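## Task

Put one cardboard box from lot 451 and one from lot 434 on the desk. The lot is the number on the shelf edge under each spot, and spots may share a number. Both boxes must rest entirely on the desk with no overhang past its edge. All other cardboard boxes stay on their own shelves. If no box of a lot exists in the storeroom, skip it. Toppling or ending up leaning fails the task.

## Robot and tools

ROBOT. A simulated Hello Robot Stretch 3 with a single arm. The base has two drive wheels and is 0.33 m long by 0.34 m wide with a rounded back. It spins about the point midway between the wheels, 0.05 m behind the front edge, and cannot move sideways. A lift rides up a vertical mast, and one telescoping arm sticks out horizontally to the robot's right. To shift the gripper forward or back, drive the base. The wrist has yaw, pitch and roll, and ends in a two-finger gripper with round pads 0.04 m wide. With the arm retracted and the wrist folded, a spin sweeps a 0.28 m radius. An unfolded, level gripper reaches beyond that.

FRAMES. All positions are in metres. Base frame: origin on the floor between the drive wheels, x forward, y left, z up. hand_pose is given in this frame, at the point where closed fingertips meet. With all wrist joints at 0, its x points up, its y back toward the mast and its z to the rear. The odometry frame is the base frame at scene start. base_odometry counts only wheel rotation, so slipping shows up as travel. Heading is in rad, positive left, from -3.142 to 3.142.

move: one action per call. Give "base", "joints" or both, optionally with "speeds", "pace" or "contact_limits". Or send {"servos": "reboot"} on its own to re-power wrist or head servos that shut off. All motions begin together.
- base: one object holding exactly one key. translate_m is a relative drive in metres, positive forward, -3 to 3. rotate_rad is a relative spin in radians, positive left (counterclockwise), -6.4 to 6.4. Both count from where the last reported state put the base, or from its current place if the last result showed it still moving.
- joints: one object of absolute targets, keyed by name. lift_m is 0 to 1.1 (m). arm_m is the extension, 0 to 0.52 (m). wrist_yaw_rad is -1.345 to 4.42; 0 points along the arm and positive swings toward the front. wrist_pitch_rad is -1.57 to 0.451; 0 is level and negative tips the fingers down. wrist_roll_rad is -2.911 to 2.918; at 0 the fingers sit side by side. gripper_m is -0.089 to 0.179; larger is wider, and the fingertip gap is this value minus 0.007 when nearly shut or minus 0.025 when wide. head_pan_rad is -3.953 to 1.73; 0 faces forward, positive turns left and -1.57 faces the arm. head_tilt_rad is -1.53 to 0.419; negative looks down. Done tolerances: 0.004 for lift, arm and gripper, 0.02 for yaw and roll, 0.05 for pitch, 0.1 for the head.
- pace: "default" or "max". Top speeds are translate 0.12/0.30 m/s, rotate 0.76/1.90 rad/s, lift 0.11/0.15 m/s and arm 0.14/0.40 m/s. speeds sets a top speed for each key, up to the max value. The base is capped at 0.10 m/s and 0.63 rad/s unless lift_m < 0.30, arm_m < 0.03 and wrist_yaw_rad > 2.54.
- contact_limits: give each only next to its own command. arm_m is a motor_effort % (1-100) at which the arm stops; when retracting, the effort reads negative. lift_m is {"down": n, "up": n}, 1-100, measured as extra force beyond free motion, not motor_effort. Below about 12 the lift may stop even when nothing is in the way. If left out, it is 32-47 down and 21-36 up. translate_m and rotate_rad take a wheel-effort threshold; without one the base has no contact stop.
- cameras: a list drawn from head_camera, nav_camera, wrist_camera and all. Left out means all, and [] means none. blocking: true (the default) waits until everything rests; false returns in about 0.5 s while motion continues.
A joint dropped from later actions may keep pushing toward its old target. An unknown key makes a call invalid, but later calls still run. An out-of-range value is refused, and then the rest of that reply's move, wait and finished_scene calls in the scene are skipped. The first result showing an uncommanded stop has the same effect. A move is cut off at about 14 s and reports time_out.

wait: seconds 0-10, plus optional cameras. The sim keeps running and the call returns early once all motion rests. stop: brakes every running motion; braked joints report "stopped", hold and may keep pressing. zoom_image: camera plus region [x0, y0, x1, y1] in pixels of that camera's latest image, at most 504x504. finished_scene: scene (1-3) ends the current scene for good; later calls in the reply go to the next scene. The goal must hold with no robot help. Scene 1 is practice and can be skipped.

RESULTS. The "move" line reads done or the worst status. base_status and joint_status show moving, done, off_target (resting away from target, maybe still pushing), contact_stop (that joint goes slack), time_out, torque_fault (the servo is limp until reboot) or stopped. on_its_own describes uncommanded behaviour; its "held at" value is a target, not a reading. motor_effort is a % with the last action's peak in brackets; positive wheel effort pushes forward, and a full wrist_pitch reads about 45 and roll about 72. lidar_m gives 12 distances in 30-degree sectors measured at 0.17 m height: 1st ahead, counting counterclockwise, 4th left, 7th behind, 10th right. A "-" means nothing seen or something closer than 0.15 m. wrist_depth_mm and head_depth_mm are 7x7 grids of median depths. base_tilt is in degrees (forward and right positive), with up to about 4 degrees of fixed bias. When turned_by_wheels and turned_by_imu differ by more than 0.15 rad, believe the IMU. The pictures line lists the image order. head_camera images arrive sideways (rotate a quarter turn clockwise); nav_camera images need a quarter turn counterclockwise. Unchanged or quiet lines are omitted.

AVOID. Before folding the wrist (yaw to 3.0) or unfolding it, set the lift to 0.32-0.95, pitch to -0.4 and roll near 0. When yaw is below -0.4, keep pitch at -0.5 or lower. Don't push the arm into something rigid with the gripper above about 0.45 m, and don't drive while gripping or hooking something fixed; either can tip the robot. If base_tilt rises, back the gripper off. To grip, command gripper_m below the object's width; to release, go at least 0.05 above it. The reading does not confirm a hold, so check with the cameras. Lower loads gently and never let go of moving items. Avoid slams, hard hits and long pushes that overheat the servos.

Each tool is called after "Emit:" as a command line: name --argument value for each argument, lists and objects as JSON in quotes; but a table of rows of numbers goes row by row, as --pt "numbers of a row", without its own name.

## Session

Emit:
move --joints '{"head_pan_rad": -0.8, "head_tilt_rad": -0.25}' --pace "max"

Emit:
move --joints '{"head_pan_rad": 0.8, "head_tilt_rad": -0.25}' --pace "max" --cameras '["nav_camera", "head_camera"]'

Emit:
move --joints '{"head_pan_rad": -2.4, "head_tilt_rad": -0.25}' --pace "max" --cameras '["nav_camera", "head_camera"]'

Emit:
move --joints '{"head_pan_rad": -3.7, "head_tilt_rad": -0.25}' --pace "max" --cameras '["nav_camera", "head_camera"]'

Scene clock: 0.83 s.
move: done
turned_by_wheels: +0.000
turned_by_imu: +0.000
joint_status: all done
motor_effort: left_wheel=-0.2(0.7) right_wheel=+0.4(1.1) lift_m=+23.0(23.8) arm_m=-4.3(5.1) wrist_yaw_rad=+0.1(1.1) wrist_pitch_rad=+1.9(2.0) wrist_roll_rad=+0.1(0.2) gripper_m=+0.5(0.8) head_pan_rad=+0.8(4.7) head_tilt_rad=-3.6(8.1)

Scene clock: 1.87 s.
move: done
turned_by_wheels: +0.000
turned_by_imu: +0.000
joint_status: all done
motor_effort: left_wheel=+0.0(1.0) right_wheel=+0.6(1.2) lift_m=+23.2(24.0) arm_m=-6.3(6.5) wrist_yaw_rad=-0.9(2.1) wrist_pitch_rad=+1.9(2.1) wrist_roll_rad=+0.1(0.3) gripper_m=+0.6(0.8) head_pan_rad=-2.9(5.0) head_tilt_rad=-3.6(6.2)
pictures: head_camera (sideways), nav_camera (sideways)
camera_calibration:
head_camera: T_world_to_cam=[[-0.0971774, -0.176495, -0.979493, 1.29098], [-0.71063, 0.701344, -0.0558723, 0.0767089], [0.696822, 0.690628, -0.193578, 0.203262], [0, 0, 0, 1]]
nav_camera: T_world_to_cam=[[0.13606, 0.175901, 0.97496, -1.22684], [0.750783, -0.660392, 0.0143714, 0.0268836], [0.646384, 0.730028, -0.221916, 0.238113], [0, 0, 0, 1]]

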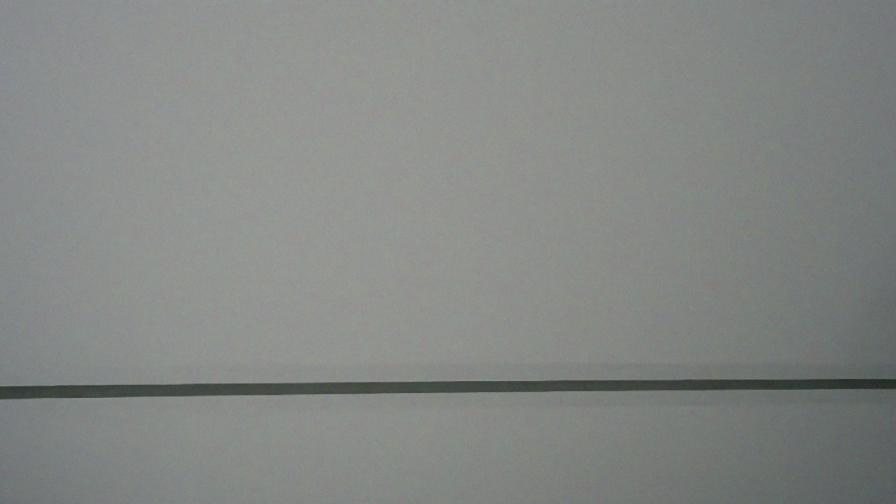

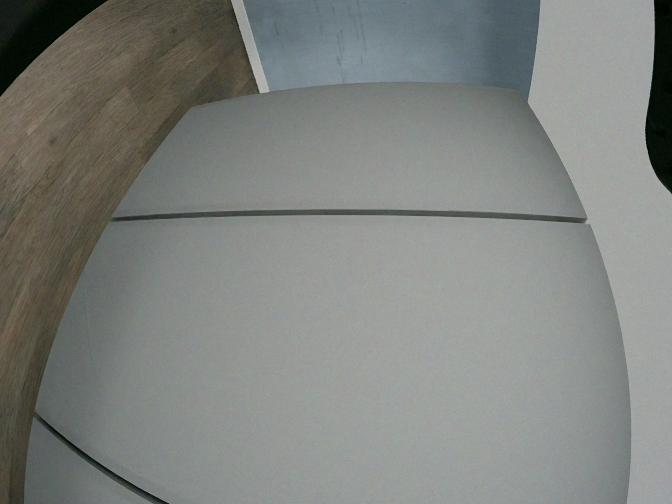

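Scene clock: 4.50 s.
move: done
turned_by_wheels: +0.000
turned_by_imu: +0.000
joint_status: all done
motor_effort: left_wheel=-0.2(0.8) right_wheel=+0.8(1.1) lift_m=+23.3(24.2) arm_m=-10.7(10.9) wrist_yaw_rad=+0.2(1.5) wrist_pitch_rad=+1.9(2.0) wrist_roll_rad=+0.1(0.3) gripper_m=+0.2(1.0) head_pan_rad=+3.4(5.4) head_tilt_rad=-3.0(5.8)
pictures: head_camera (sideways), nav_camera (sideways)
camera_calibration:
head_camera: T_world_to_cam=[[0.114917, 0.165756, -0.979448, 1.28963], [0.635028, -0.770466, -0.0558822, 0.0685132], [-0.763894, -0.615555, -0.193799, 0.212461], [0, 0, 0, 1]]
nav_camera: T_world_to_cam=[[-0.153534, -0.161179, 0.97491, -1.22501], [-0.679159, 0.733851, 0.0143683, 0.0356103], [-0.717754, -0.659912, -0.222137, 0.246721], [0, 0, 0, 1]]

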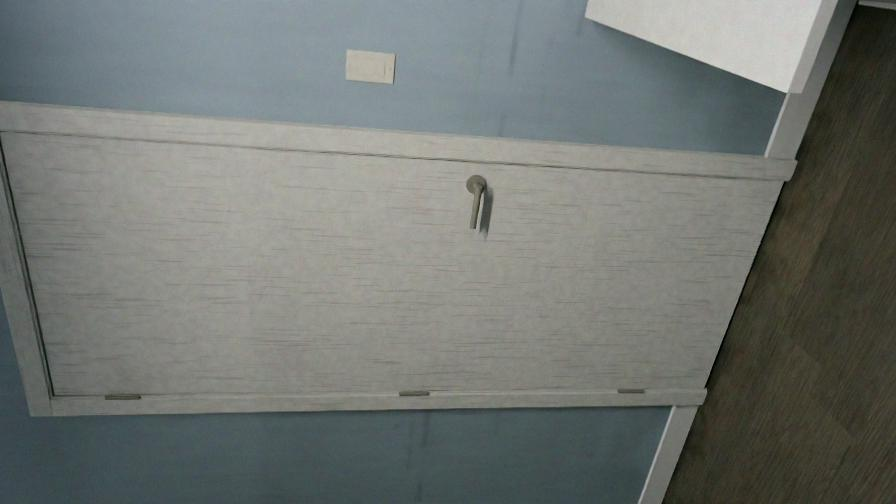

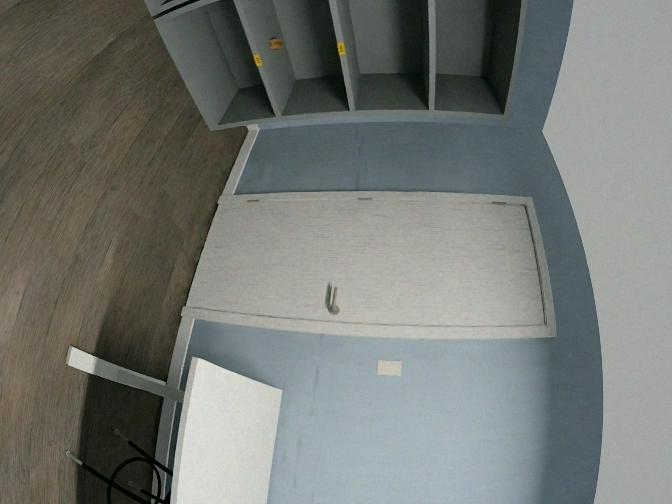

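Scene clock: 5.47 s.
move: done
base_odometry: x=+0.000 y=+0.000 heading=+0.000
turned_by_wheels: +0.000
turned_by_imu: +0.000
base_tilt: forward=-0.2 right=-1.2
lidar_m: 0.73 0.73 0.86 1.53 2.67 1.26 1.01 1.12 1.82 1.63 1.40 0.83
head_depth_mm: 2516 2629 2684 2749 2800 2254 1687 / 2647 2827 2854 3022 3042 2214 1668 / 2393 2540 2663 2817 2743 2236 1656 / 2113 2213 2301 2412 1496 2034 1662 / 1912 1951 2049 2121 1483 1915 1638 / 1712 1791 1829 1910 1479 1143 1583 / 1563 1613 1662 1731 1458 1021 1571
joint_positions: lift_m=+0.374 arm_m=+0.001 wrist_yaw_rad=+3.009 wrist_pitch_rad=-0.462 wrist_roll_rad=+0.000 gripper_m=+0.037 head_pan_rad=-3.735 head_tilt_rad=-0.250
joint_status: all done
motor_effort: left_wheel=-0.2(0.5) right_wheel=+0.5(1.1) lift_m=+23.8(24.1) arm_m=-12.5(12.5) wrist_yaw_rad=-1.1(1.6) wrist_pitch_rad=+1.9(2.1) wrist_roll_rad=+0.2(0.3) gripper_m=+0.2(1.1) head_pan_rad=+3.2(4.6) head_tilt_rad=-2.2(4.3)
hand_pose: x=+0.0076 y=+0.0712 z=+0.3774 quat_wxyz=(+0.207, +0.697, +0.116, +0.676) (m; base frame)
wrist_depth_mm: - 139 - - - 923 701 / - 152 - - - 951 725 / - 169 981 - - 974 740 / 864 783 210 834 848 848 762 / 722 716 212 710 693 696 686 / 623 610 130 589 127 601 597 / 538 545 302 361 515 523 527
pictures: head_camera (sideways), nav_camera (sideways)
camera_calibration:
head_camera: T_world_to_cam=[[0.188615, -0.0714505, -0.979448, 1.28918], [-0.594152, -0.802409, -0.0558822, 0.0760113], [-0.781926, 0.592481, -0.193799, 0.212571], [0, 0, 0, 1]]
nav_camera: T_world_to_cam=[[-0.193507, 0.110028, 0.97491, -1.22476], [0.547957, 0.836383, 0.0143683, 0.0281249], [-0.813817, 0.536989, -0.222137, 0.247307], [0, 0, 0, 1]]

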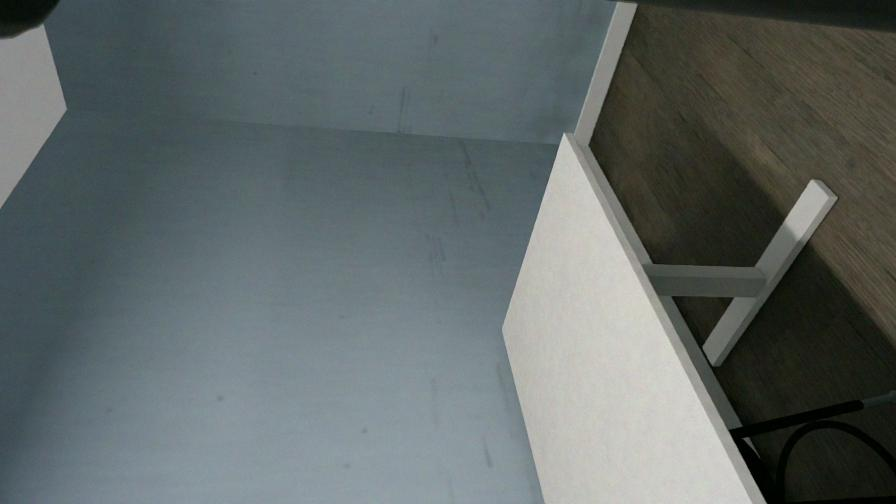

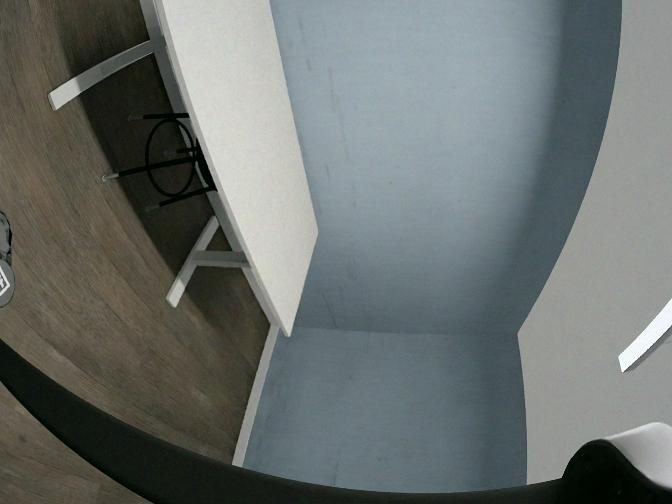

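Emit:
move --joints '{"head_pan_rad": -1.45, "head_tilt_rad": -0.35}' --pace "max" --cameras '["nav_camera", "head_camera"]'

Scene clock: 33.13 s.
move: done
base_odometry: x=+0.000 y=+0.000 heading=+0.000
turned_by_wheels: +0.000
turned_by_imu: +0.000
base_tilt: forward=-0.3 right=-1.1
lidar_m: 0.73 0.73 0.86 1.53 2.67 1.26 1.01 1.12 1.82 1.64 1.40 0.83
head_depth_mm: 1862 1957 2100 2230 2196 1947 1521 / 1887 1942 2099 2227 2326 1941 1506 / 1728 1918 2052 2194 2306 1925 1507 / 1438 1629 1641 1748 1928 1883 1483 / 1788 1869 1983 2120 2252 1879 1493 / 1780 1840 1957 2088 2230 1852 1473 / 1750 1818 1922 2057 2109 1830 1482
joint_positions: lift_m=+0.374 arm_m=+0.001 wrist_yaw_rad=+3.009 wrist_pitch_rad=-0.462 wrist_roll_rad=+0.000 gripper_m=+0.037 head_pan_rad=-1.442 head_tilt_rad=-0.352
joint_status: all done
measured_speeds: translate_m=+0.000 rotate_rad=+0.000 lift_m=+0.000 arm_m=+0.000 wrist_yaw_rad=+0.000 wrist_pitch_rad=+0.000 wrist_roll_rad=+0.000 head_pan_rad=-0.024 head_tilt_rad=+0.000
motor_effort: left_wheel=-0.1(0.7) right_wheel=-0.3(1.4) lift_m=+25.0(25.1) arm_m=-13.1(13.3) wrist_yaw_rad=+0.2(1.6) wrist_pitch_rad=+1.9(2.0) wrist_roll_rad=-0.1(0.3) gripper_m=+0.5(0.9) head_pan_rad=-3.3(6.2) head_tilt_rad=-1.0(6.1)
hand_pose: x=+0.0076 y=+0.0712 z=+0.3774 quat_wxyz=(+0.207, +0.697, +0.116, +0.676) (m; base frame)
wrist_depth_mm: - 139 - - - 927 695 / - 152 - - - 969 724 / - 169 965 - - 958 751 / 868 811 210 839 835 830 774 / 729 705 213 715 701 702 689 / 620 611 130 587 127 600 597 / 545 556 301 358 514 525 529
pictures: head_camera (sideways), nav_camera (sideways)
camera_calibration:
head_camera: T_world_to_cam=[[-0.0838661, 0.286235, -0.954482, 1.25821], [0.994031, 0.0911012, -0.0600212, 0.0717042], [0.0697743, -0.953819, -0.292166, 0.335407], [0, 0, 0, 1]]
nav_camera: T_world_to_cam=[[0.0580956, -0.314836, 0.947366, -1.19031], [-0.98953, -0.143749, 0.0129095, 0.0394047], [0.132119, -0.938197, -0.319891, 0.368766], [0, 0, 0, 1]]

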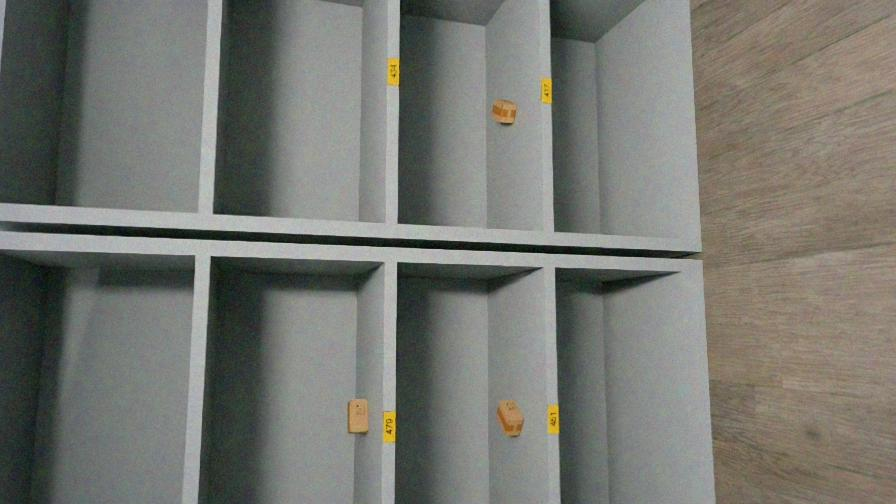

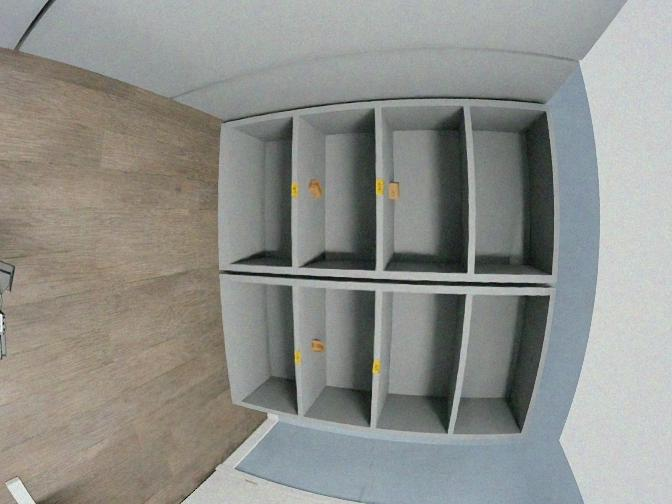

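Emit:
zoom_image --camera "head_camera" --region '[365, 45, 425, 100]'

Emit:
zoom_image --camera "head_camera" --region '[520, 65, 580, 120]'

Emit:
zoom_image --camera "head_camera" --region '[340, 390, 420, 450]'

Emit:
zoom_image --camera "head_camera" --region '[490, 390, 570, 450]'

Scaled by 8.400 from the camera's 896x504 image, which has a finer 1280x720 frame.

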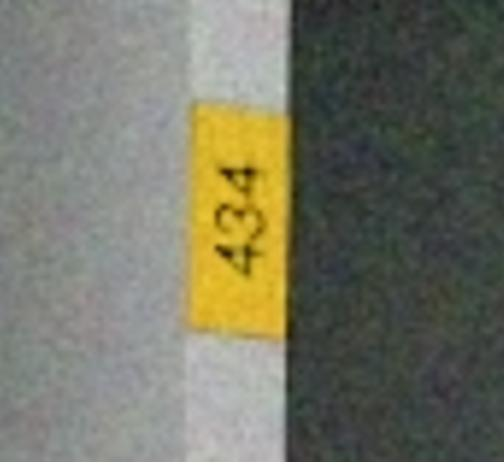

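Scaled by 8.400 from the camera's 896x504 image, which has a finer 1280x720 frame.

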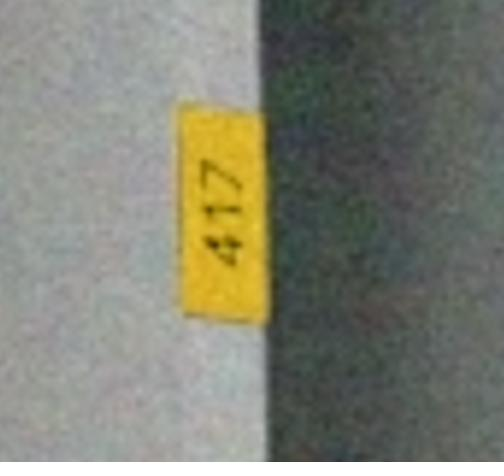

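Scaled by 6.300 from the camera's 896x504 image, which has a finer 1280x720 frame.

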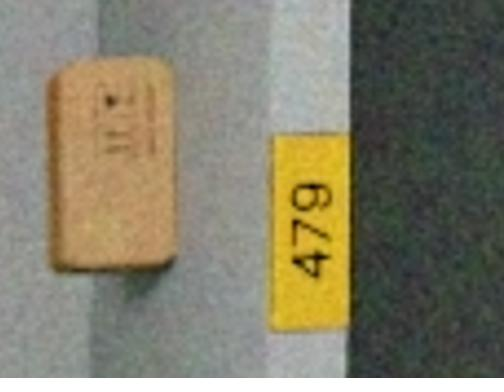

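Scaled by 6.300 from the camera's 896x504 image, which has a finer 1280x720 frame.

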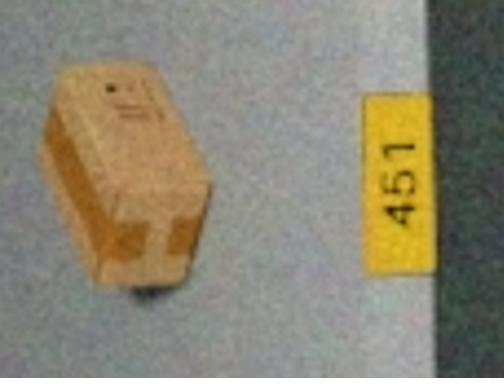

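Emit:
move --base '{"rotate_rad": -1.339}' --joints '{"lift_m": 0.28, "head_pan_rad": 0.0, "head_tilt_rad": -0.3}' --pace "max" --cameras '[]'

Emit:
move --base '{"translate_m": 1.0}' --pace "max" --cameras '[]'

Emit:
move --base '{"rotate_rad": 1.571}' --joints '{"head_pan_rad": -1.57, "head_tilt_rad": -0.5, "lift_m": 0.4}' --pace "max" --cameras '["head_camera", "nav_camera"]'

Scene clock: 76.13 s.
move: done
turned_by_wheels: -1.339
turned_by_imu: -1.313
base_status: done
joint_status: all done
motor_effort: left_wheel=+6.1(14.5) right_wheel=-8.9(14.7) lift_m=+30.5(31.1) arm_m=-12.8(13.6) wrist_yaw_rad=-0.3(1.6) wrist_pitch_rad=+2.0(2.2) wrist_roll_rad=-0.1(0.5) gripper_m=+0.2(1.0) head_pan_rad=-3.3(4.5) head_tilt_rad=+4.8(7.5)
pictures: none

Scene clock: 80.80 s.
move: done
turned_by_wheels: +0.000
turned_by_imu: +0.001
base_status: done
motor_effort: left_wheel=+2.2(16.2) right_wheel=+4.7(10.5) lift_m=+24.1(30.9) arm_m=-10.1(13.1) wrist_yaw_rad=+0.1(2.1) wrist_pitch_rad=+2.1(2.3) wrist_roll_rad=-0.2(0.3) gripper_m=+0.4(0.9) head_pan_rad=-3.2(4.2) head_tilt_rad=+4.5(6.1)
pictures: none

Scene clock: 83.90 s.
move: done
base_odometry: x=+0.230 y=-0.973 heading=+0.232
turned_by_wheels: +1.571
turned_by_imu: +1.545
base_tilt: forward=-0.4 right=-1.1
lidar_m: 0.71 0.74 1.01 3.66 2.07 1.49 1.56 1.29 0.66 0.74 0.92 0.74
head_depth_mm: 553 556 611 660 747 917 1231 / 729 805 779 695 747 843 941 / 894 967 1044 776 1154 965 1163 / 891 969 1037 769 1223 962 1215 / 890 965 1029 763 1227 954 1210 / 889 961 1021 751 1224 950 1205 / 889 961 1023 741 1217 940 1201
base_status: done
joint_positions: lift_m=+0.400 arm_m=+0.001 wrist_yaw_rad=+3.009 wrist_pitch_rad=-0.463 wrist_roll_rad=+0.000 gripper_m=+0.037 head_pan_rad=-1.572 head_tilt_rad=-0.501
joint_status: all done
motor_effort: left_wheel=-6.2(14.6) right_wheel=+8.5(13.2) lift_m=+24.0(34.5) arm_m=-12.5(13.4) wrist_yaw_rad=-0.1(1.7) wrist_pitch_rad=+2.2(2.3) wrist_roll_rad=-0.1(0.3) gripper_m=+0.1(1.0) head_pan_rad=+3.9(5.1) head_tilt_rad=-3.6(7.7)
hand_pose: x=+0.0076 y=+0.0710 z=+0.4026 quat_wxyz=(+0.208, +0.697, +0.117, +0.676) (m; base frame)
wrist_depth_mm: - 139 - - - - 839 / - 152 - - - - 838 / - 169 - - - - 856 / 924 840 210 890 874 867 846 / 755 729 214 734 738 736 727 / 642 644 130 615 127 627 633 / 566 565 303 389 540 536 553
pictures: head_camera (sideways), nav_camera (sideways)
camera_calibration:
head_camera: T_world_to_cam=[[-0.0458709, 0.432899, -0.900275, 1.18723], [0.997456, -0.0293868, -0.0649531, 0.078092], [-0.0545743, -0.900963, -0.430449, 0.516124], [0, 0, 0, 1]]
nav_camera: T_world_to_cam=[[0.0166071, -0.456582, 0.889526, -1.11458], [-0.999819, -0.0158351, 0.0105383, 0.0425567], [0.00927416, -0.88954, -0.456762, 0.547632], [0, 0, 0, 1]]

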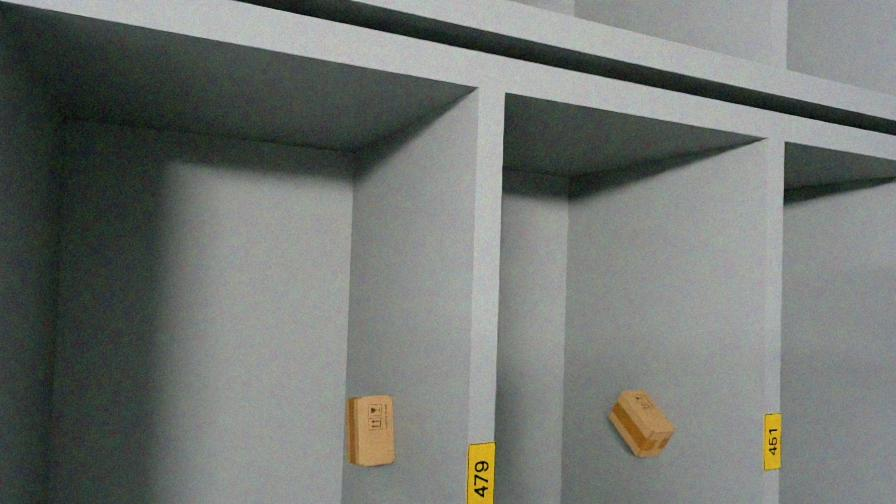

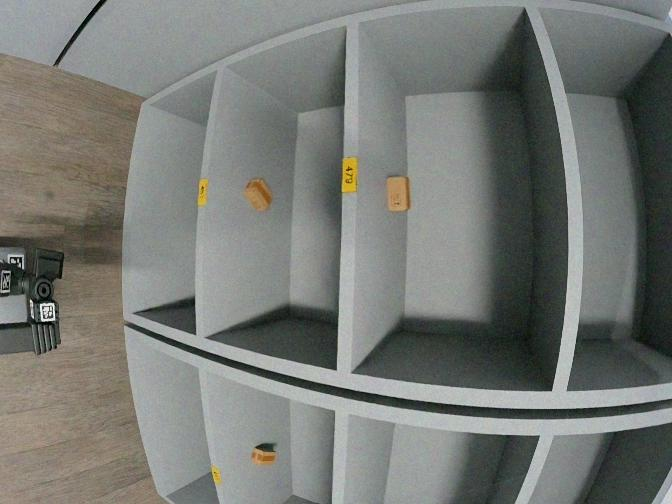

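Emit:
move --base '{"translate_m": 0.226}' --joints '{"lift_m": 0.55, "wrist_pitch_rad": -0.4}' --cameras '["head_camera"]'

Scene clock: 127.17 s.
move: done
base_odometry: x=+0.450 y=-0.921 heading=+0.232
turned_by_wheels: +0.000
turned_by_imu: +0.000
base_tilt: forward=-0.3 right=-1.3
lidar_m: 0.49 0.51 0.69 1.91 2.13 1.66 1.79 1.50 0.76 1.08 0.69 0.51
head_depth_mm: 844 969 1027 745 1111 975 1074 / 868 969 1042 735 1229 967 1231 / 892 968 1043 776 1222 964 1228 / 894 974 1031 767 1228 957 1214 / 893 966 1021 758 1228 960 1208 / 891 962 1021 749 1229 947 1195 / 888 966 1021 739 1176 941 1197
base_status: done
joint_positions: lift_m=+0.550 arm_m=+0.001 wrist_yaw_rad=+3.009 wrist_pitch_rad=-0.420 wrist_roll_rad=+0.000 gripper_m=+0.037 head_pan_rad=-1.570 head_tilt_rad=-0.501
joint_status: all done
motor_effort: left_wheel=+5.8(8.0) right_wheel=+5.4(14.4) lift_m=+29.5(32.8) arm_m=-10.6(12.6) wrist_yaw_rad=-0.1(1.9) wrist_pitch_rad=+3.2(5.6) wrist_roll_rad=+0.1(0.4) gripper_m=+0.5(1.1) head_pan_rad=+3.2(4.0) head_tilt_rad=-1.7(3.2)
hand_pose: x=+0.0083 y=+0.0767 z=+0.5623 quat_wxyz=(+0.193, +0.699, +0.101, +0.681) (m; base frame)
wrist_depth_mm: - 139 - - - 789 580 / - 150 - - - 810 586 / - 165 - - - 863 590 / - - 211 - - 874 601 / - 993 205 982 - 898 609 / 887 868 132 833 127 825 617 / 759 741 273 745 731 737 618
pictures: head_camera (sideways)
camera_calibration:
head_camera: T_world_to_cam=[[-0.0466474, 0.432816, -0.900275, 1.18723], [0.997507, -0.0275974, -0.0649531, 0.0780917], [-0.0529579, -0.90106, -0.430449, 0.516114], [0, 0, 0, 1]]

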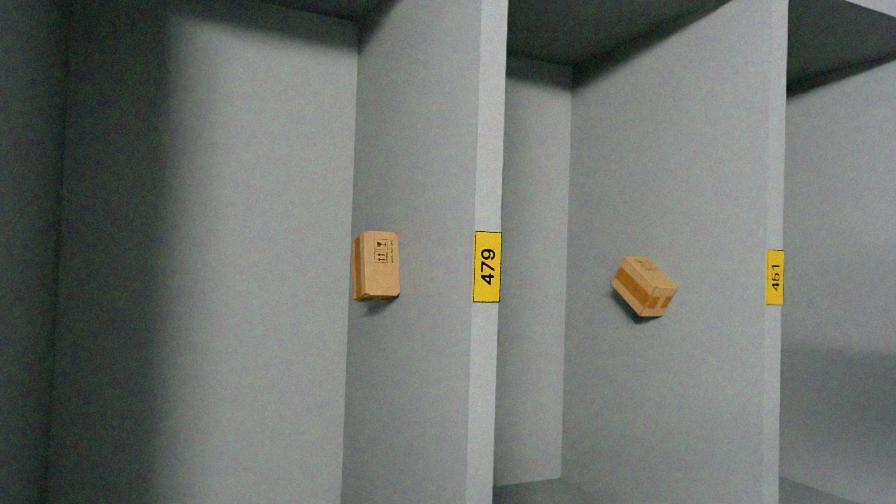

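Emit:
zoom_image --camera "head_camera" --region '[570, 220, 730, 340]'

Emit:
move --joints '{"wrist_yaw_rad": 0.0, "gripper_m": 0.17, "wrist_roll_rad": 0.0}' --cameras '["wrist_camera"]'

Scaled by 3.150 from the camera's 896x504 image, which has a finer 1280x720 frame.

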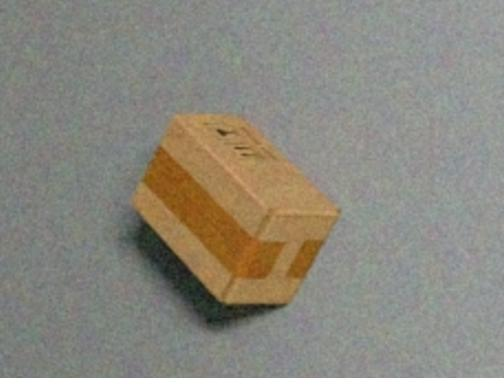

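Scene clock: 154.63 s.
move: done
base_odometry: x=+0.450 y=-0.921 heading=+0.232
turned_by_wheels: +0.000
turned_by_imu: +0.000
base_tilt: forward=-0.3 right=-1.2
lidar_m: 0.49 0.51 0.69 1.91 2.13 1.66 1.78 1.49 0.75 1.08 0.69 0.51
head_depth_mm: 845 968 1031 743 1110 980 1078 / 868 968 1041 737 1231 970 1223 / 893 965 1044 775 1222 961 1216 / 892 962 1028 773 1230 958 1211 / 891 961 1025 759 1224 949 1208 / 890 965 1020 745 1226 948 1200 / 891 963 1024 742 1166 940 1194
joint_positions: lift_m=+0.550 arm_m=+0.001 wrist_yaw_rad=+0.003 wrist_pitch_rad=-0.420 wrist_roll_rad=+0.000 gripper_m=+0.170 head_pan_rad=-1.570 head_tilt_rad=-0.501
joint_status: all done
motor_effort: left_wheel=+6.0(6.3) right_wheel=+5.3(5.7) lift_m=+23.3(25.9) arm_m=-9.2(10.5) wrist_yaw_rad=-3.2(7.9) wrist_pitch_rad=+3.2(3.3) wrist_roll_rad=-0.1(1.2) gripper_m=+0.8(84.8) head_pan_rad=+3.2(4.0) head_tilt_rad=+0.9(1.8)
hand_pose: x=-0.0208 y=-0.3697 z=+0.5623 quat_wxyz=(+0.692, +0.149, -0.691, -0.146) (m; base frame)
wrist_depth_mm: 538 661 652 542 631 625 548 / 471 468 459 451 448 444 436 / 515 428 419 409 405 683 494 / 561 702 - - - 773 542 / 575 148 - - - 681 520 / 117 127 - - - 135 120 / 117 709 714 723 700 690 107
pictures: wrist_camera
camera_calibration:
wrist_camera: T_world_to_cam=[[-0.998878, -0.0399103, -0.0255105, -0.0145494], [-0.0025042, 0.582316, -0.812959, 0.704919], [0.0473006, -0.811983, -0.581762, 0.194067], [0, 0, 0, 1]]

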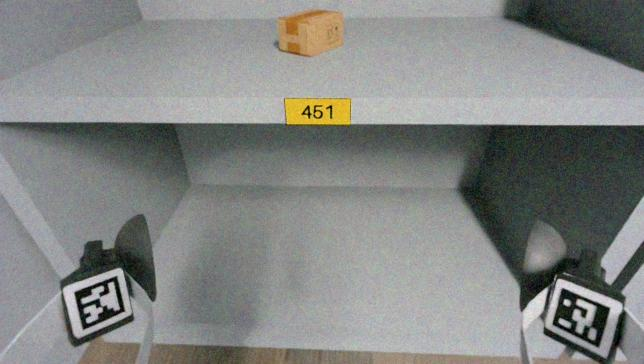

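Emit:
zoom_image --camera "wrist_camera" --region '[250, 0, 370, 80]'

Scaled by 4.200.

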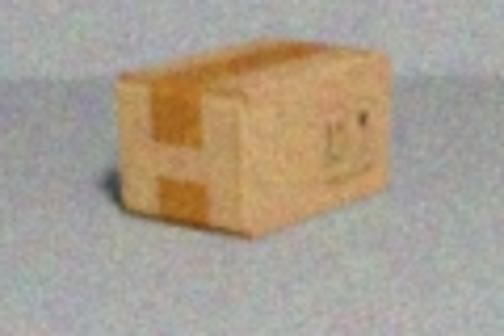

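Emit:
move --base '{"rotate_rad": 0.376}' --cameras '[]'

Emit:
move --base '{"translate_m": -0.558}' --cameras '[]'

Emit:
move --base '{"rotate_rad": 0.235}' --joints '{"wrist_yaw_rad": 0.367, "wrist_pitch_rad": -0.3, "head_tilt_rad": -0.6, "head_pan_rad": -1.4}' --cameras '["head_camera", "wrist_camera"]'

Scene clock: 350.83 s.
move: done
turned_by_wheels: +0.376
turned_by_imu: +0.370
base_status: done
motor_effort: left_wheel=-7.9(12.8) right_wheel=+8.8(12.4) lift_m=+23.2(24.1) arm_m=-8.1(9.0) wrist_yaw_rad=-3.0(4.0) wrist_pitch_rad=+3.1(3.3) wrist_roll_rad=+0.0(0.3) gripper_m=+0.4(1.0) head_pan_rad=+3.0(3.7) head_tilt_rad=+3.4(3.6)
pictures: none

Scene clock: 357.53 s.
move: done
turned_by_wheels: +0.000
turned_by_imu: +0.000
base_status: done
motor_effort: left_wheel=-10.4(12.3) right_wheel=-2.4(11.6) lift_m=+24.2(24.7) arm_m=-10.6(11.1) wrist_yaw_rad=-2.9(4.3) wrist_pitch_rad=+3.1(3.3) wrist_roll_rad=+0.0(0.3) gripper_m=+0.5(1.2) head_pan_rad=+2.2(3.9) head_tilt_rad=+4.5(5.2)
pictures: none

Scene clock: 358.93 s.
move: done
base_odometry: x=-0.008 y=-1.240 heading=+0.842
turned_by_wheels: +0.235
turned_by_imu: +0.231
base_tilt: forward=-0.5 right=-1.1
lidar_m: 1.07 1.56 2.55 1.43 1.29 1.26 0.94 0.90 0.43 0.94 1.03 1.01
head_depth_mm: 791 848 874 608 1009 892 636 / 856 922 927 602 1082 892 757 / 935 1011 821 627 1115 887 1101 / 1019 1117 896 693 1063 908 1175 / 1002 1104 885 1316 1095 1326 1197 / 918 1000 880 1215 1164 1399 1233 / 845 918 973 1120 1264 1396 1228
base_status: done
joint_positions: lift_m=+0.550 arm_m=+0.001 wrist_yaw_rad=+0.364 wrist_pitch_rad=-0.321 wrist_roll_rad=+0.000 gripper_m=+0.170 head_pan_rad=-1.395 head_tilt_rad=-0.599
joint_status: all done
motor_effort: left_wheel=-9.1(12.8) right_wheel=+8.2(11.5) lift_m=+23.6(24.7) arm_m=-11.1(11.8) wrist_yaw_rad=+1.2(6.2) wrist_pitch_rad=+3.5(4.8) wrist_roll_rad=+0.0(0.4) gripper_m=+0.5(1.1) head_pan_rad=+0.3(4.8) head_tilt_rad=-5.2(7.3)
hand_pose: x=+0.0624 y=-0.3657 z=+0.5849 quat_wxyz=(+0.707, +0.238, -0.666, +0.015) (m; base frame)
wrist_depth_mm: 649 716 794 - - - 536 / 689 772 818 685 558 609 545 / 719 823 911 481 438 439 432 / 766 857 969 - 362 322 319 / 794 894 - - - 280 255 / 117 142 958 - - 135 120 / 117 783 796 779 - - 107
pictures: head_camera (sideways), wrist_camera
camera_calibration:
head_camera: T_world_to_cam=[[-0.13633, 0.502733, -0.853624, 1.12693], [0.985942, 0.152883, -0.0674232, 0.0813695], [0.0966091, -0.850815, -0.516508, 0.627181], [0, 0, 0, 1]]
wrist_camera: T_world_to_cam=[[-0.919517, -0.392446, -0.0217813, -0.0667258], [-0.178665, 0.466694, -0.866184, 0.720985], [0.350096, -0.79258, -0.49925, 0.146535], [0, 0, 0, 1]]

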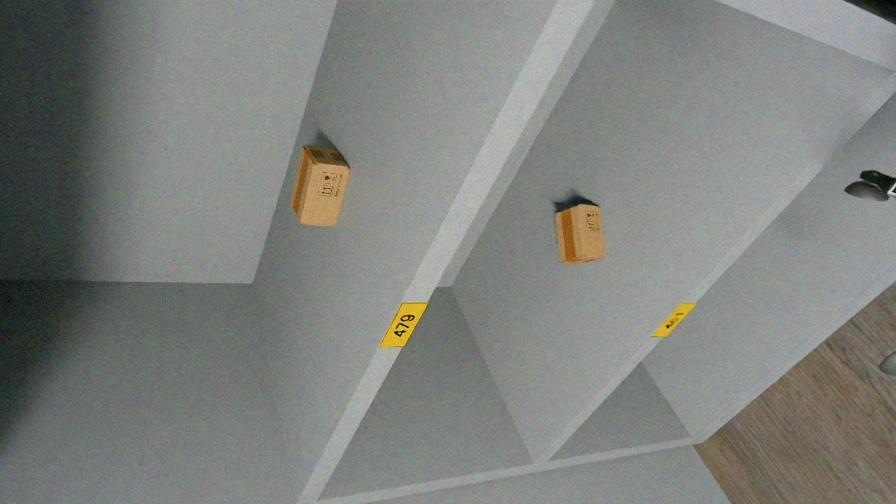

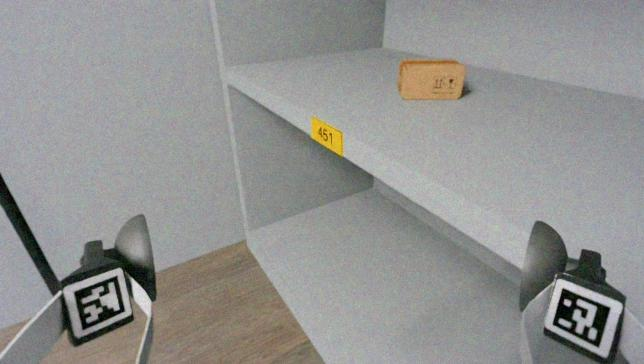

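Emit:
move --base '{"translate_m": -0.027}' --joints '{"lift_m": 0.505, "wrist_pitch_rad": -0.15}' --cameras '[]'

Emit:
move --joints '{"arm_m": 0.28}' --contact_limits '{"arm_m": 28}' --cameras '["wrist_camera"]'

Scene clock: 383.60 s.
move: done
turned_by_wheels: +0.000
turned_by_imu: +0.000
base_status: done
joint_status: all done
motor_effort: left_wheel=-8.8(12.6) right_wheel=-3.3(7.5) lift_m=+23.3(25.5) arm_m=-12.2(13.3) wrist_yaw_rad=+2.5(3.9) wrist_pitch_rad=+3.8(6.4) wrist_roll_rad=-0.1(0.3) gripper_m=+0.6(1.1) head_pan_rad=-3.4(3.7) head_tilt_rad=-5.6(6.2)
pictures: none

Scene clock: 386.87 s.
move: done
base_odometry: x=-0.026 y=-1.260 heading=+0.842
turned_by_wheels: +0.000
turned_by_imu: +0.000
base_tilt: forward=-0.3 right=-1.1
lidar_m: 1.10 1.60 2.56 1.44 1.27 1.24 0.91 0.88 0.41 0.92 1.05 1.03
head_depth_mm: 772 827 865 607 505 821 605 / 839 899 913 601 1038 883 586 / 910 986 819 597 1108 858 660 / 999 1088 834 655 1057 880 1172 / 1030 1131 877 1325 1097 1285 1196 / 949 1031 871 1252 1123 1396 1228 / 871 942 977 1133 1266 1403 1224
joint_positions: lift_m=+0.505 arm_m=+0.280 wrist_yaw_rad=+0.364 wrist_pitch_rad=-0.172 wrist_roll_rad=+0.000 gripper_m=+0.170 head_pan_rad=-1.400 head_tilt_rad=-0.600
joint_status: all done
motor_effort: left_wheel=-9.0(9.6) right_wheel=-2.9(3.2) lift_m=+29.0(29.2) arm_m=+13.0(15.2) wrist_yaw_rad=+1.3(3.3) wrist_pitch_rad=+3.5(3.7) wrist_roll_rad=-0.1(0.3) gripper_m=+0.4(1.0) head_pan_rad=-2.7(3.7) head_tilt_rad=-5.5(5.5)
contact_limits: arm_m 28 (drawing in: default 31, maximum 55; extending or still: default 40, maximum 69)
hand_pose: x=+0.0670 y=-0.6571 z=+0.5761 quat_wxyz=(+0.704, +0.187, -0.681, +0.068) (m; base frame)
wrist_depth_mm: 544 553 627 698 521 437 358 / 579 572 658 721 530 453 369 / 587 585 598 595 526 469 375 / 610 394 366 316 317 360 360 / 640 239 265 263 263 260 261 / 117 142 208 206 206 197 119 / 117 164 170 169 169 163 109
pictures: wrist_camera
camera_calibration:
wrist_camera: T_world_to_cam=[[-0.918453, -0.395218, -0.0157051, -0.182432], [-0.130785, 0.340927, -0.930948, 0.80168], [0.373282, -0.852978, -0.364814, -0.209109], [0, 0, 0, 1]]

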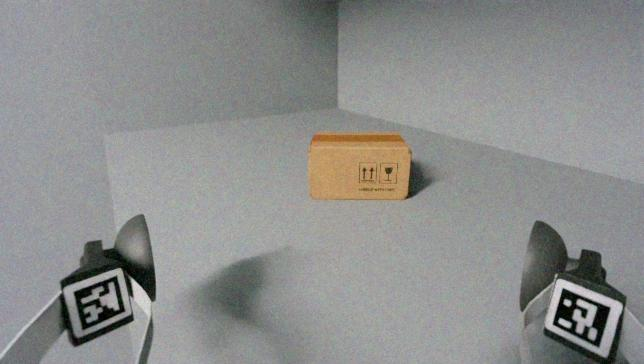

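Emit:
move --base '{"translate_m": 0.015}' --joints '{"arm_m": 0.3735, "lift_m": 0.5}' --contact_limits '{"arm_m": 28}' --cameras '["wrist_camera"]'

Scene clock: 405.10 s.
move: done
base_odometry: x=-0.016 y=-1.249 heading=+0.842
turned_by_wheels: +0.000
turned_by_imu: +0.000
base_tilt: forward=-0.3 right=-1.2
lidar_m: 1.08 1.58 2.56 1.44 1.28 1.25 0.93 0.89 0.42 0.93 1.04 1.02
head_depth_mm: 782 839 867 607 507 887 631 / 846 907 918 599 1044 709 589 / 921 995 818 621 1109 729 1100 / 999 1102 835 688 1055 880 1172 / 1016 1113 881 1319 1096 1314 1198 / 931 1014 873 1233 1132 1400 1237 / 865 927 972 1125 1271 1398 1236
base_status: done
joint_positions: lift_m=+0.500 arm_m=+0.374 wrist_yaw_rad=+0.364 wrist_pitch_rad=-0.172 wrist_roll_rad=+0.000 gripper_m=+0.170 head_pan_rad=-1.400 head_tilt_rad=-0.600
joint_status: all done
motor_effort: left_wheel=+3.9(7.3) right_wheel=+5.6(10.8) lift_m=+24.0(30.9) arm_m=+13.2(14.5) wrist_yaw_rad=+1.2(3.4) wrist_pitch_rad=+3.6(3.7) wrist_roll_rad=+0.2(0.3) gripper_m=+0.6(1.1) head_pan_rad=-2.5(3.3) head_tilt_rad=-3.0(4.9)
contact_limits: arm_m 28 (drawing in: default 31, maximum 55; extending or still: default 40, maximum 69)
hand_pose: x=+0.0670 y=-0.7506 z=+0.5712 quat_wxyz=(+0.704, +0.187, -0.681, +0.068) (m; base frame)
wrist_depth_mm: 447 491 560 626 482 370 305 / 465 514 582 654 482 381 309 / 487 509 568 569 486 394 321 / 354 353 350 219 323 348 317 / 256 241 252 228 229 252 250 / 118 142 198 198 197 188 120 / 117 157 162 162 162 156 109
pictures: wrist_camera
camera_calibration:
wrist_camera: T_world_to_cam=[[-0.918439, -0.395251, -0.0157004, -0.219481], [-0.130761, 0.340828, -0.930988, 0.828876], [0.373325, -0.853002, -0.364713, -0.290759], [0, 0, 0, 1]]

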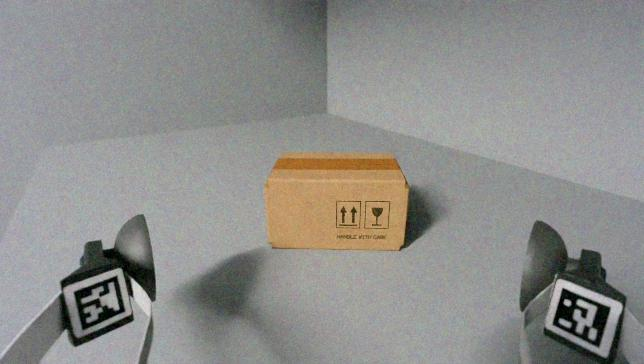

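Emit:
move --base '{"translate_m": 0.031}' --joints '{"arm_m": 0.455}' --contact_limits '{"arm_m": 28}' --speeds '{"arm_m": 0.08, "translate_m": 0.03}' --cameras '["wrist_camera"]'

Scene clock: 415.97 s.
move: done
base_odometry: x=+0.005 y=-1.226 heading=+0.842
turned_by_wheels: +0.000
turned_by_imu: +0.000
base_tilt: forward=-0.3 right=-1.1
lidar_m: 1.05 1.54 2.54 1.44 1.31 1.28 0.96 0.91 0.44 0.95 1.01 0.99
head_depth_mm: 799 854 872 606 1012 893 710 / 862 927 912 602 1083 756 589 / 936 1016 817 628 1069 825 1124 / 1021 1118 889 1288 1042 929 1168 / 991 1091 876 1306 1088 1328 1211 / 908 984 925 1191 1160 1398 1230 / 835 903 963 1108 1251 1382 1226
base_status: done
joint_positions: lift_m=+0.500 arm_m=+0.455 wrist_yaw_rad=+0.364 wrist_pitch_rad=-0.172 wrist_roll_rad=+0.000 gripper_m=+0.170 head_pan_rad=-1.400 head_tilt_rad=-0.600
joint_status: all done
motor_effort: left_wheel=+6.6(8.8) right_wheel=+4.7(9.4) lift_m=+26.7(27.7) arm_m=+12.6(15.0) wrist_yaw_rad=+0.7(3.0) wrist_pitch_rad=+3.6(3.7) wrist_roll_rad=+0.0(0.4) gripper_m=+0.6(1.0) head_pan_rad=-2.3(3.0) head_tilt_rad=-3.5(4.1)
contact_limits: arm_m 28 (drawing in: default 31, maximum 55; extending or still: default 40, maximum 69)
hand_pose: x=+0.0670 y=-0.8321 z=+0.5712 quat_wxyz=(+0.704, +0.187, -0.681, +0.068) (m; base frame)
wrist_depth_mm: 390 434 491 542 414 321 263 / 407 452 512 565 430 331 269 / 421 460 511 536 442 343 277 / 353 348 352 347 345 324 283 / 254 240 170 151 159 250 248 / 118 142 139 135 134 187 120 / 117 157 151 145 142 156 109
pictures: wrist_camera
camera_calibration:
wrist_camera: T_world_to_cam=[[-0.918439, -0.395251, -0.0157005, -0.251695], [-0.130761, 0.340828, -0.930988, 0.856654], [0.373325, -0.853002, -0.364713, -0.360281], [0, 0, 0, 1]]

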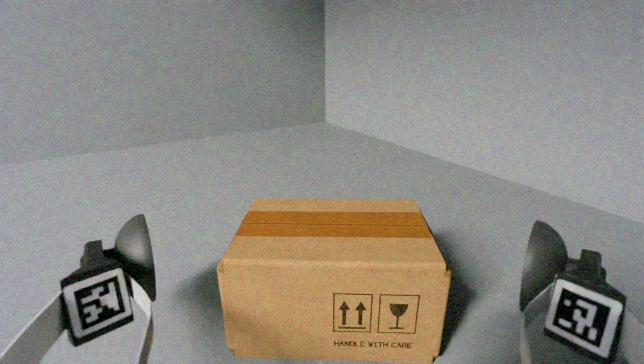

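Emit:
move --joints '{"gripper_m": 0.05}' --cameras '["wrist_camera"]'

Emit:
move --joints '{"lift_m": 0.53}' --speeds '{"lift_m": 0.04}' --cameras '["wrist_camera"]'

Scene clock: 421.87 s.
move: done
turned_by_wheels: +0.000
turned_by_imu: +0.000
joint_status: all done
motor_effort: left_wheel=+6.4(6.7) right_wheel=+4.5(5.3) lift_m=+29.6(30.5) arm_m=+5.6(9.1) wrist_yaw_rad=+0.6(3.1) wrist_pitch_rad=+3.2(3.7) wrist_roll_rad=-0.1(0.3) gripper_m=-16.7(89.0) head_pan_rad=-2.4(3.0) head_tilt_rad=-2.3(3.3)
contact_limits: arm_m 28 (drawing in: default 31, maximum 55; extending or still: default 40, maximum 69)
pictures: wrist_camera
camera_calibration:
wrist_camera: T_world_to_cam=[[-0.918207, -0.395793, -0.0156363, -0.252056], [-0.130446, 0.339426, -0.931544, 0.856175], [0.374006, -0.85331, -0.363292, -0.361358], [0, 0, 0, 1]]

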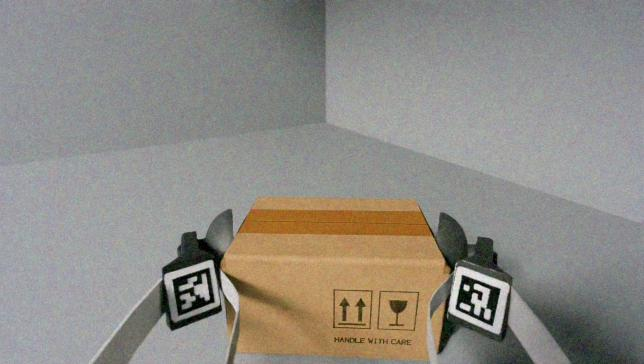

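Scene clock: 423.10 s.
move: done
base_odometry: x=+0.005 y=-1.226 heading=+0.842
turned_by_wheels: +0.000
turned_by_imu: +0.000
base_tilt: forward=-0.4 right=-1.2
lidar_m: 1.05 1.53 2.54 1.44 1.31 1.28 0.96 0.91 0.44 0.95 1.01 0.99
head_depth_mm: 797 852 877 606 1017 894 671 / 859 928 914 600 1076 704 559 / 939 1014 815 627 1031 836 1131 / 1024 1119 891 1278 1055 932 1170 / 992 1089 877 1305 1093 1322 1204 / 908 994 928 1195 1171 1403 1231 / 835 907 961 1106 1250 1390 1229
joint_positions: lift_m=+0.530 arm_m=+0.455 wrist_yaw_rad=+0.365 wrist_pitch_rad=-0.174 wrist_roll_rad=+0.000 gripper_m=+0.051 head_pan_rad=-1.400 head_tilt_rad=-0.600
joint_status: all done
motor_effort: left_wheel=+6.2(6.9) right_wheel=+4.9(5.3) lift_m=+31.2(33.8) arm_m=+4.3(6.9) wrist_yaw_rad=+1.4(2.8) wrist_pitch_rad=+3.9(4.1) wrist_roll_rad=+0.2(0.2) gripper_m=-15.8(16.6) head_pan_rad=-2.0(2.4) head_tilt_rad=-2.4(3.3)
contact_limits: arm_m 28 (drawing in: default 31, maximum 55; extending or still: default 40, maximum 69)
hand_pose: x=+0.0671 y=-0.8319 z=+0.6007 quat_wxyz=(+0.704, +0.188, -0.681, +0.067) (m; base frame)
wrist_depth_mm: 391 435 489 540 411 320 263 / 404 450 518 568 430 332 267 / 420 472 540 586 443 345 277 / 422 433 428 427 423 351 283 / 312 310 154 153 152 306 284 / 243 224 136 138 134 127 241 / 208 187 148 145 145 120 198
pictures: wrist_camera
camera_calibration:
wrist_camera: T_world_to_cam=[[-0.918228, -0.395738, -0.0157864, -0.251454], [-0.131631, 0.342531, -0.93024, 0.885087], [0.373538, -0.852094, -0.366613, -0.34752], [0, 0, 0, 1]]

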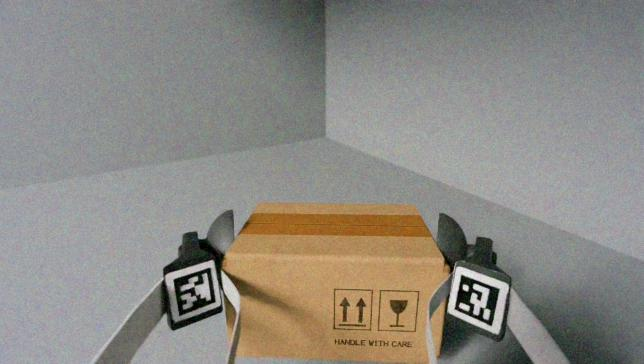

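Emit:
move --joints '{"lift_m": 0.6, "head_pan_rad": 1.65, "head_tilt_rad": -0.4}' --cameras '[]'

Emit:
move --joints '{"arm_m": 0.0}' --cameras '["head_camera", "nav_camera", "wrist_camera"]'

Scene clock: 444.63 s.
move: done
turned_by_wheels: +0.000
turned_by_imu: +0.000
joint_status: all done
motor_effort: left_wheel=+5.9(6.9) right_wheel=+4.6(5.5) lift_m=+28.8(34.5) arm_m=-3.6(3.8) wrist_yaw_rad=+1.5(2.8) wrist_pitch_rad=+4.2(4.3) wrist_roll_rad=+0.0(0.3) gripper_m=-16.0(16.7) head_pan_rad=-3.1(5.2) head_tilt_rad=+4.4(8.7)
contact_limits: arm_m 28 (drawing in: default 31, maximum 55; extending or still: default 40, maximum 69)
pictures: none

Scene clock: 449.17 s.
move: done
base_odometry: x=+0.005 y=-1.226 heading=+0.842
turned_by_wheels: +0.000
turned_by_imu: +0.000
base_tilt: forward=-0.4 right=-1.0
lidar_m: 1.05 1.54 2.54 1.44 1.31 1.28 0.96 0.91 0.44 0.95 1.01 0.99
head_depth_mm: 2942 3262 3747 2208 2554 1842 1452 / 2382 2628 2936 1794 2298 1835 1454 / 2058 2240 2449 1763 2228 1816 1446 / 1810 1931 2076 1735 1704 1747 1427 / 1597 1705 1825 1840 2090 1807 1423 / 1434 1514 1590 1708 1834 1799 1415 / 1303 1375 1446 1526 1651 1740 1421
joint_positions: lift_m=+0.600 arm_m=+0.001 wrist_yaw_rad=+0.365 wrist_pitch_rad=-0.175 wrist_roll_rad=+0.000 gripper_m=+0.051 head_pan_rad=+1.650 head_tilt_rad=-0.400
joint_status: all done
motor_effort: left_wheel=+6.1(6.9) right_wheel=+4.0(5.4) lift_m=+23.8(29.4) arm_m=-12.4(15.0) wrist_yaw_rad=+1.0(2.9) wrist_pitch_rad=+4.2(4.3) wrist_roll_rad=+0.0(0.3) gripper_m=-16.1(16.6) head_pan_rad=-2.7(3.6) head_tilt_rad=+3.8(5.1)
hand_pose: x=+0.0671 y=-0.3774 z=+0.6704 quat_wxyz=(+0.704, +0.189, -0.681, +0.067) (m; base frame)
wrist_depth_mm: 649 719 769 - - - 536 / 656 743 809 - - - - / 704 782 842 903 914 - - / 728 808 912 631 639 621 588 / 736 828 153 153 152 453 449 / 798 125 136 138 135 127 354 / - 879 147 146 143 120 289
pictures: head_camera (sideways), nav_camera (sideways), wrist_camera
camera_calibration:
head_camera: T_world_to_cam=[[0.0730361, -0.335276, -0.939285, 1.23741], [-0.997112, -0.0441891, -0.0617594, 0.0861093], [-0.0207998, 0.941083, -0.337535, 0.395004], [0, 0, 0, 1]]
nav_camera: T_world_to_cam=[[-0.0458385, 0.362184, 0.930979, -1.16828], [0.995433, 0.094688, 0.0121749, 0.0282535], [-0.083743, 0.927285, -0.36487, 0.42862], [0, 0, 0, 1]]
wrist_camera: T_world_to_cam=[[-0.918235, -0.395719, -0.0158376, -0.0704761], [-0.132035, 0.343589, -0.929792, 0.794364], [0.373378, -0.851677, -0.367744, 0.066248], [0, 0, 0, 1]]

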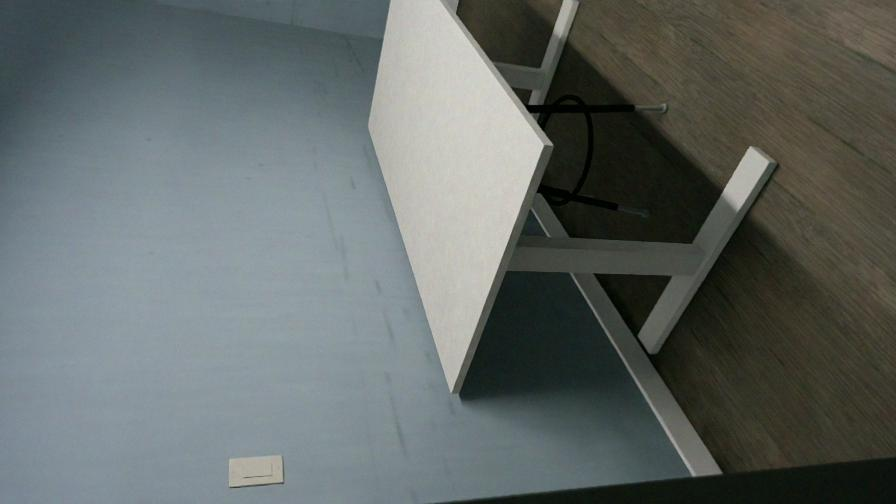

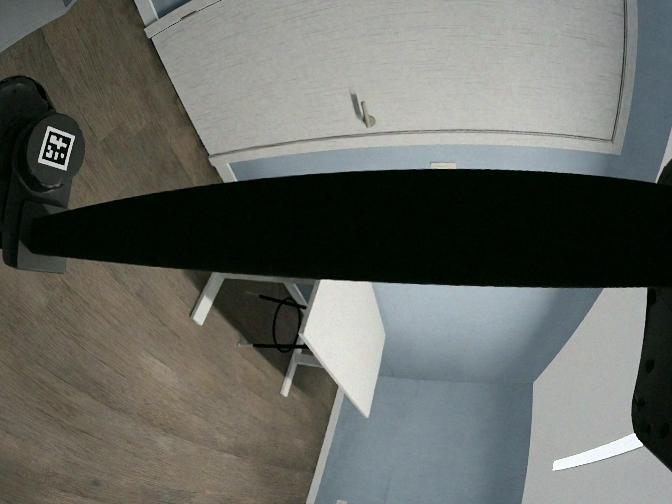

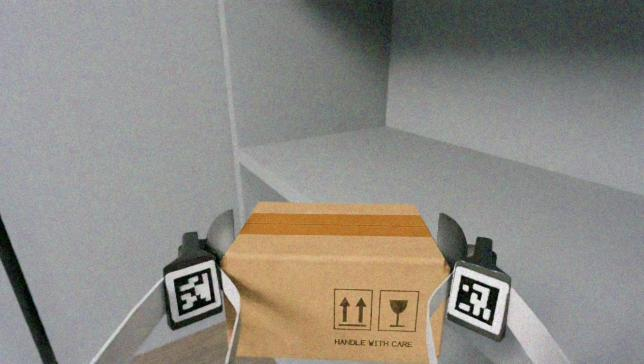

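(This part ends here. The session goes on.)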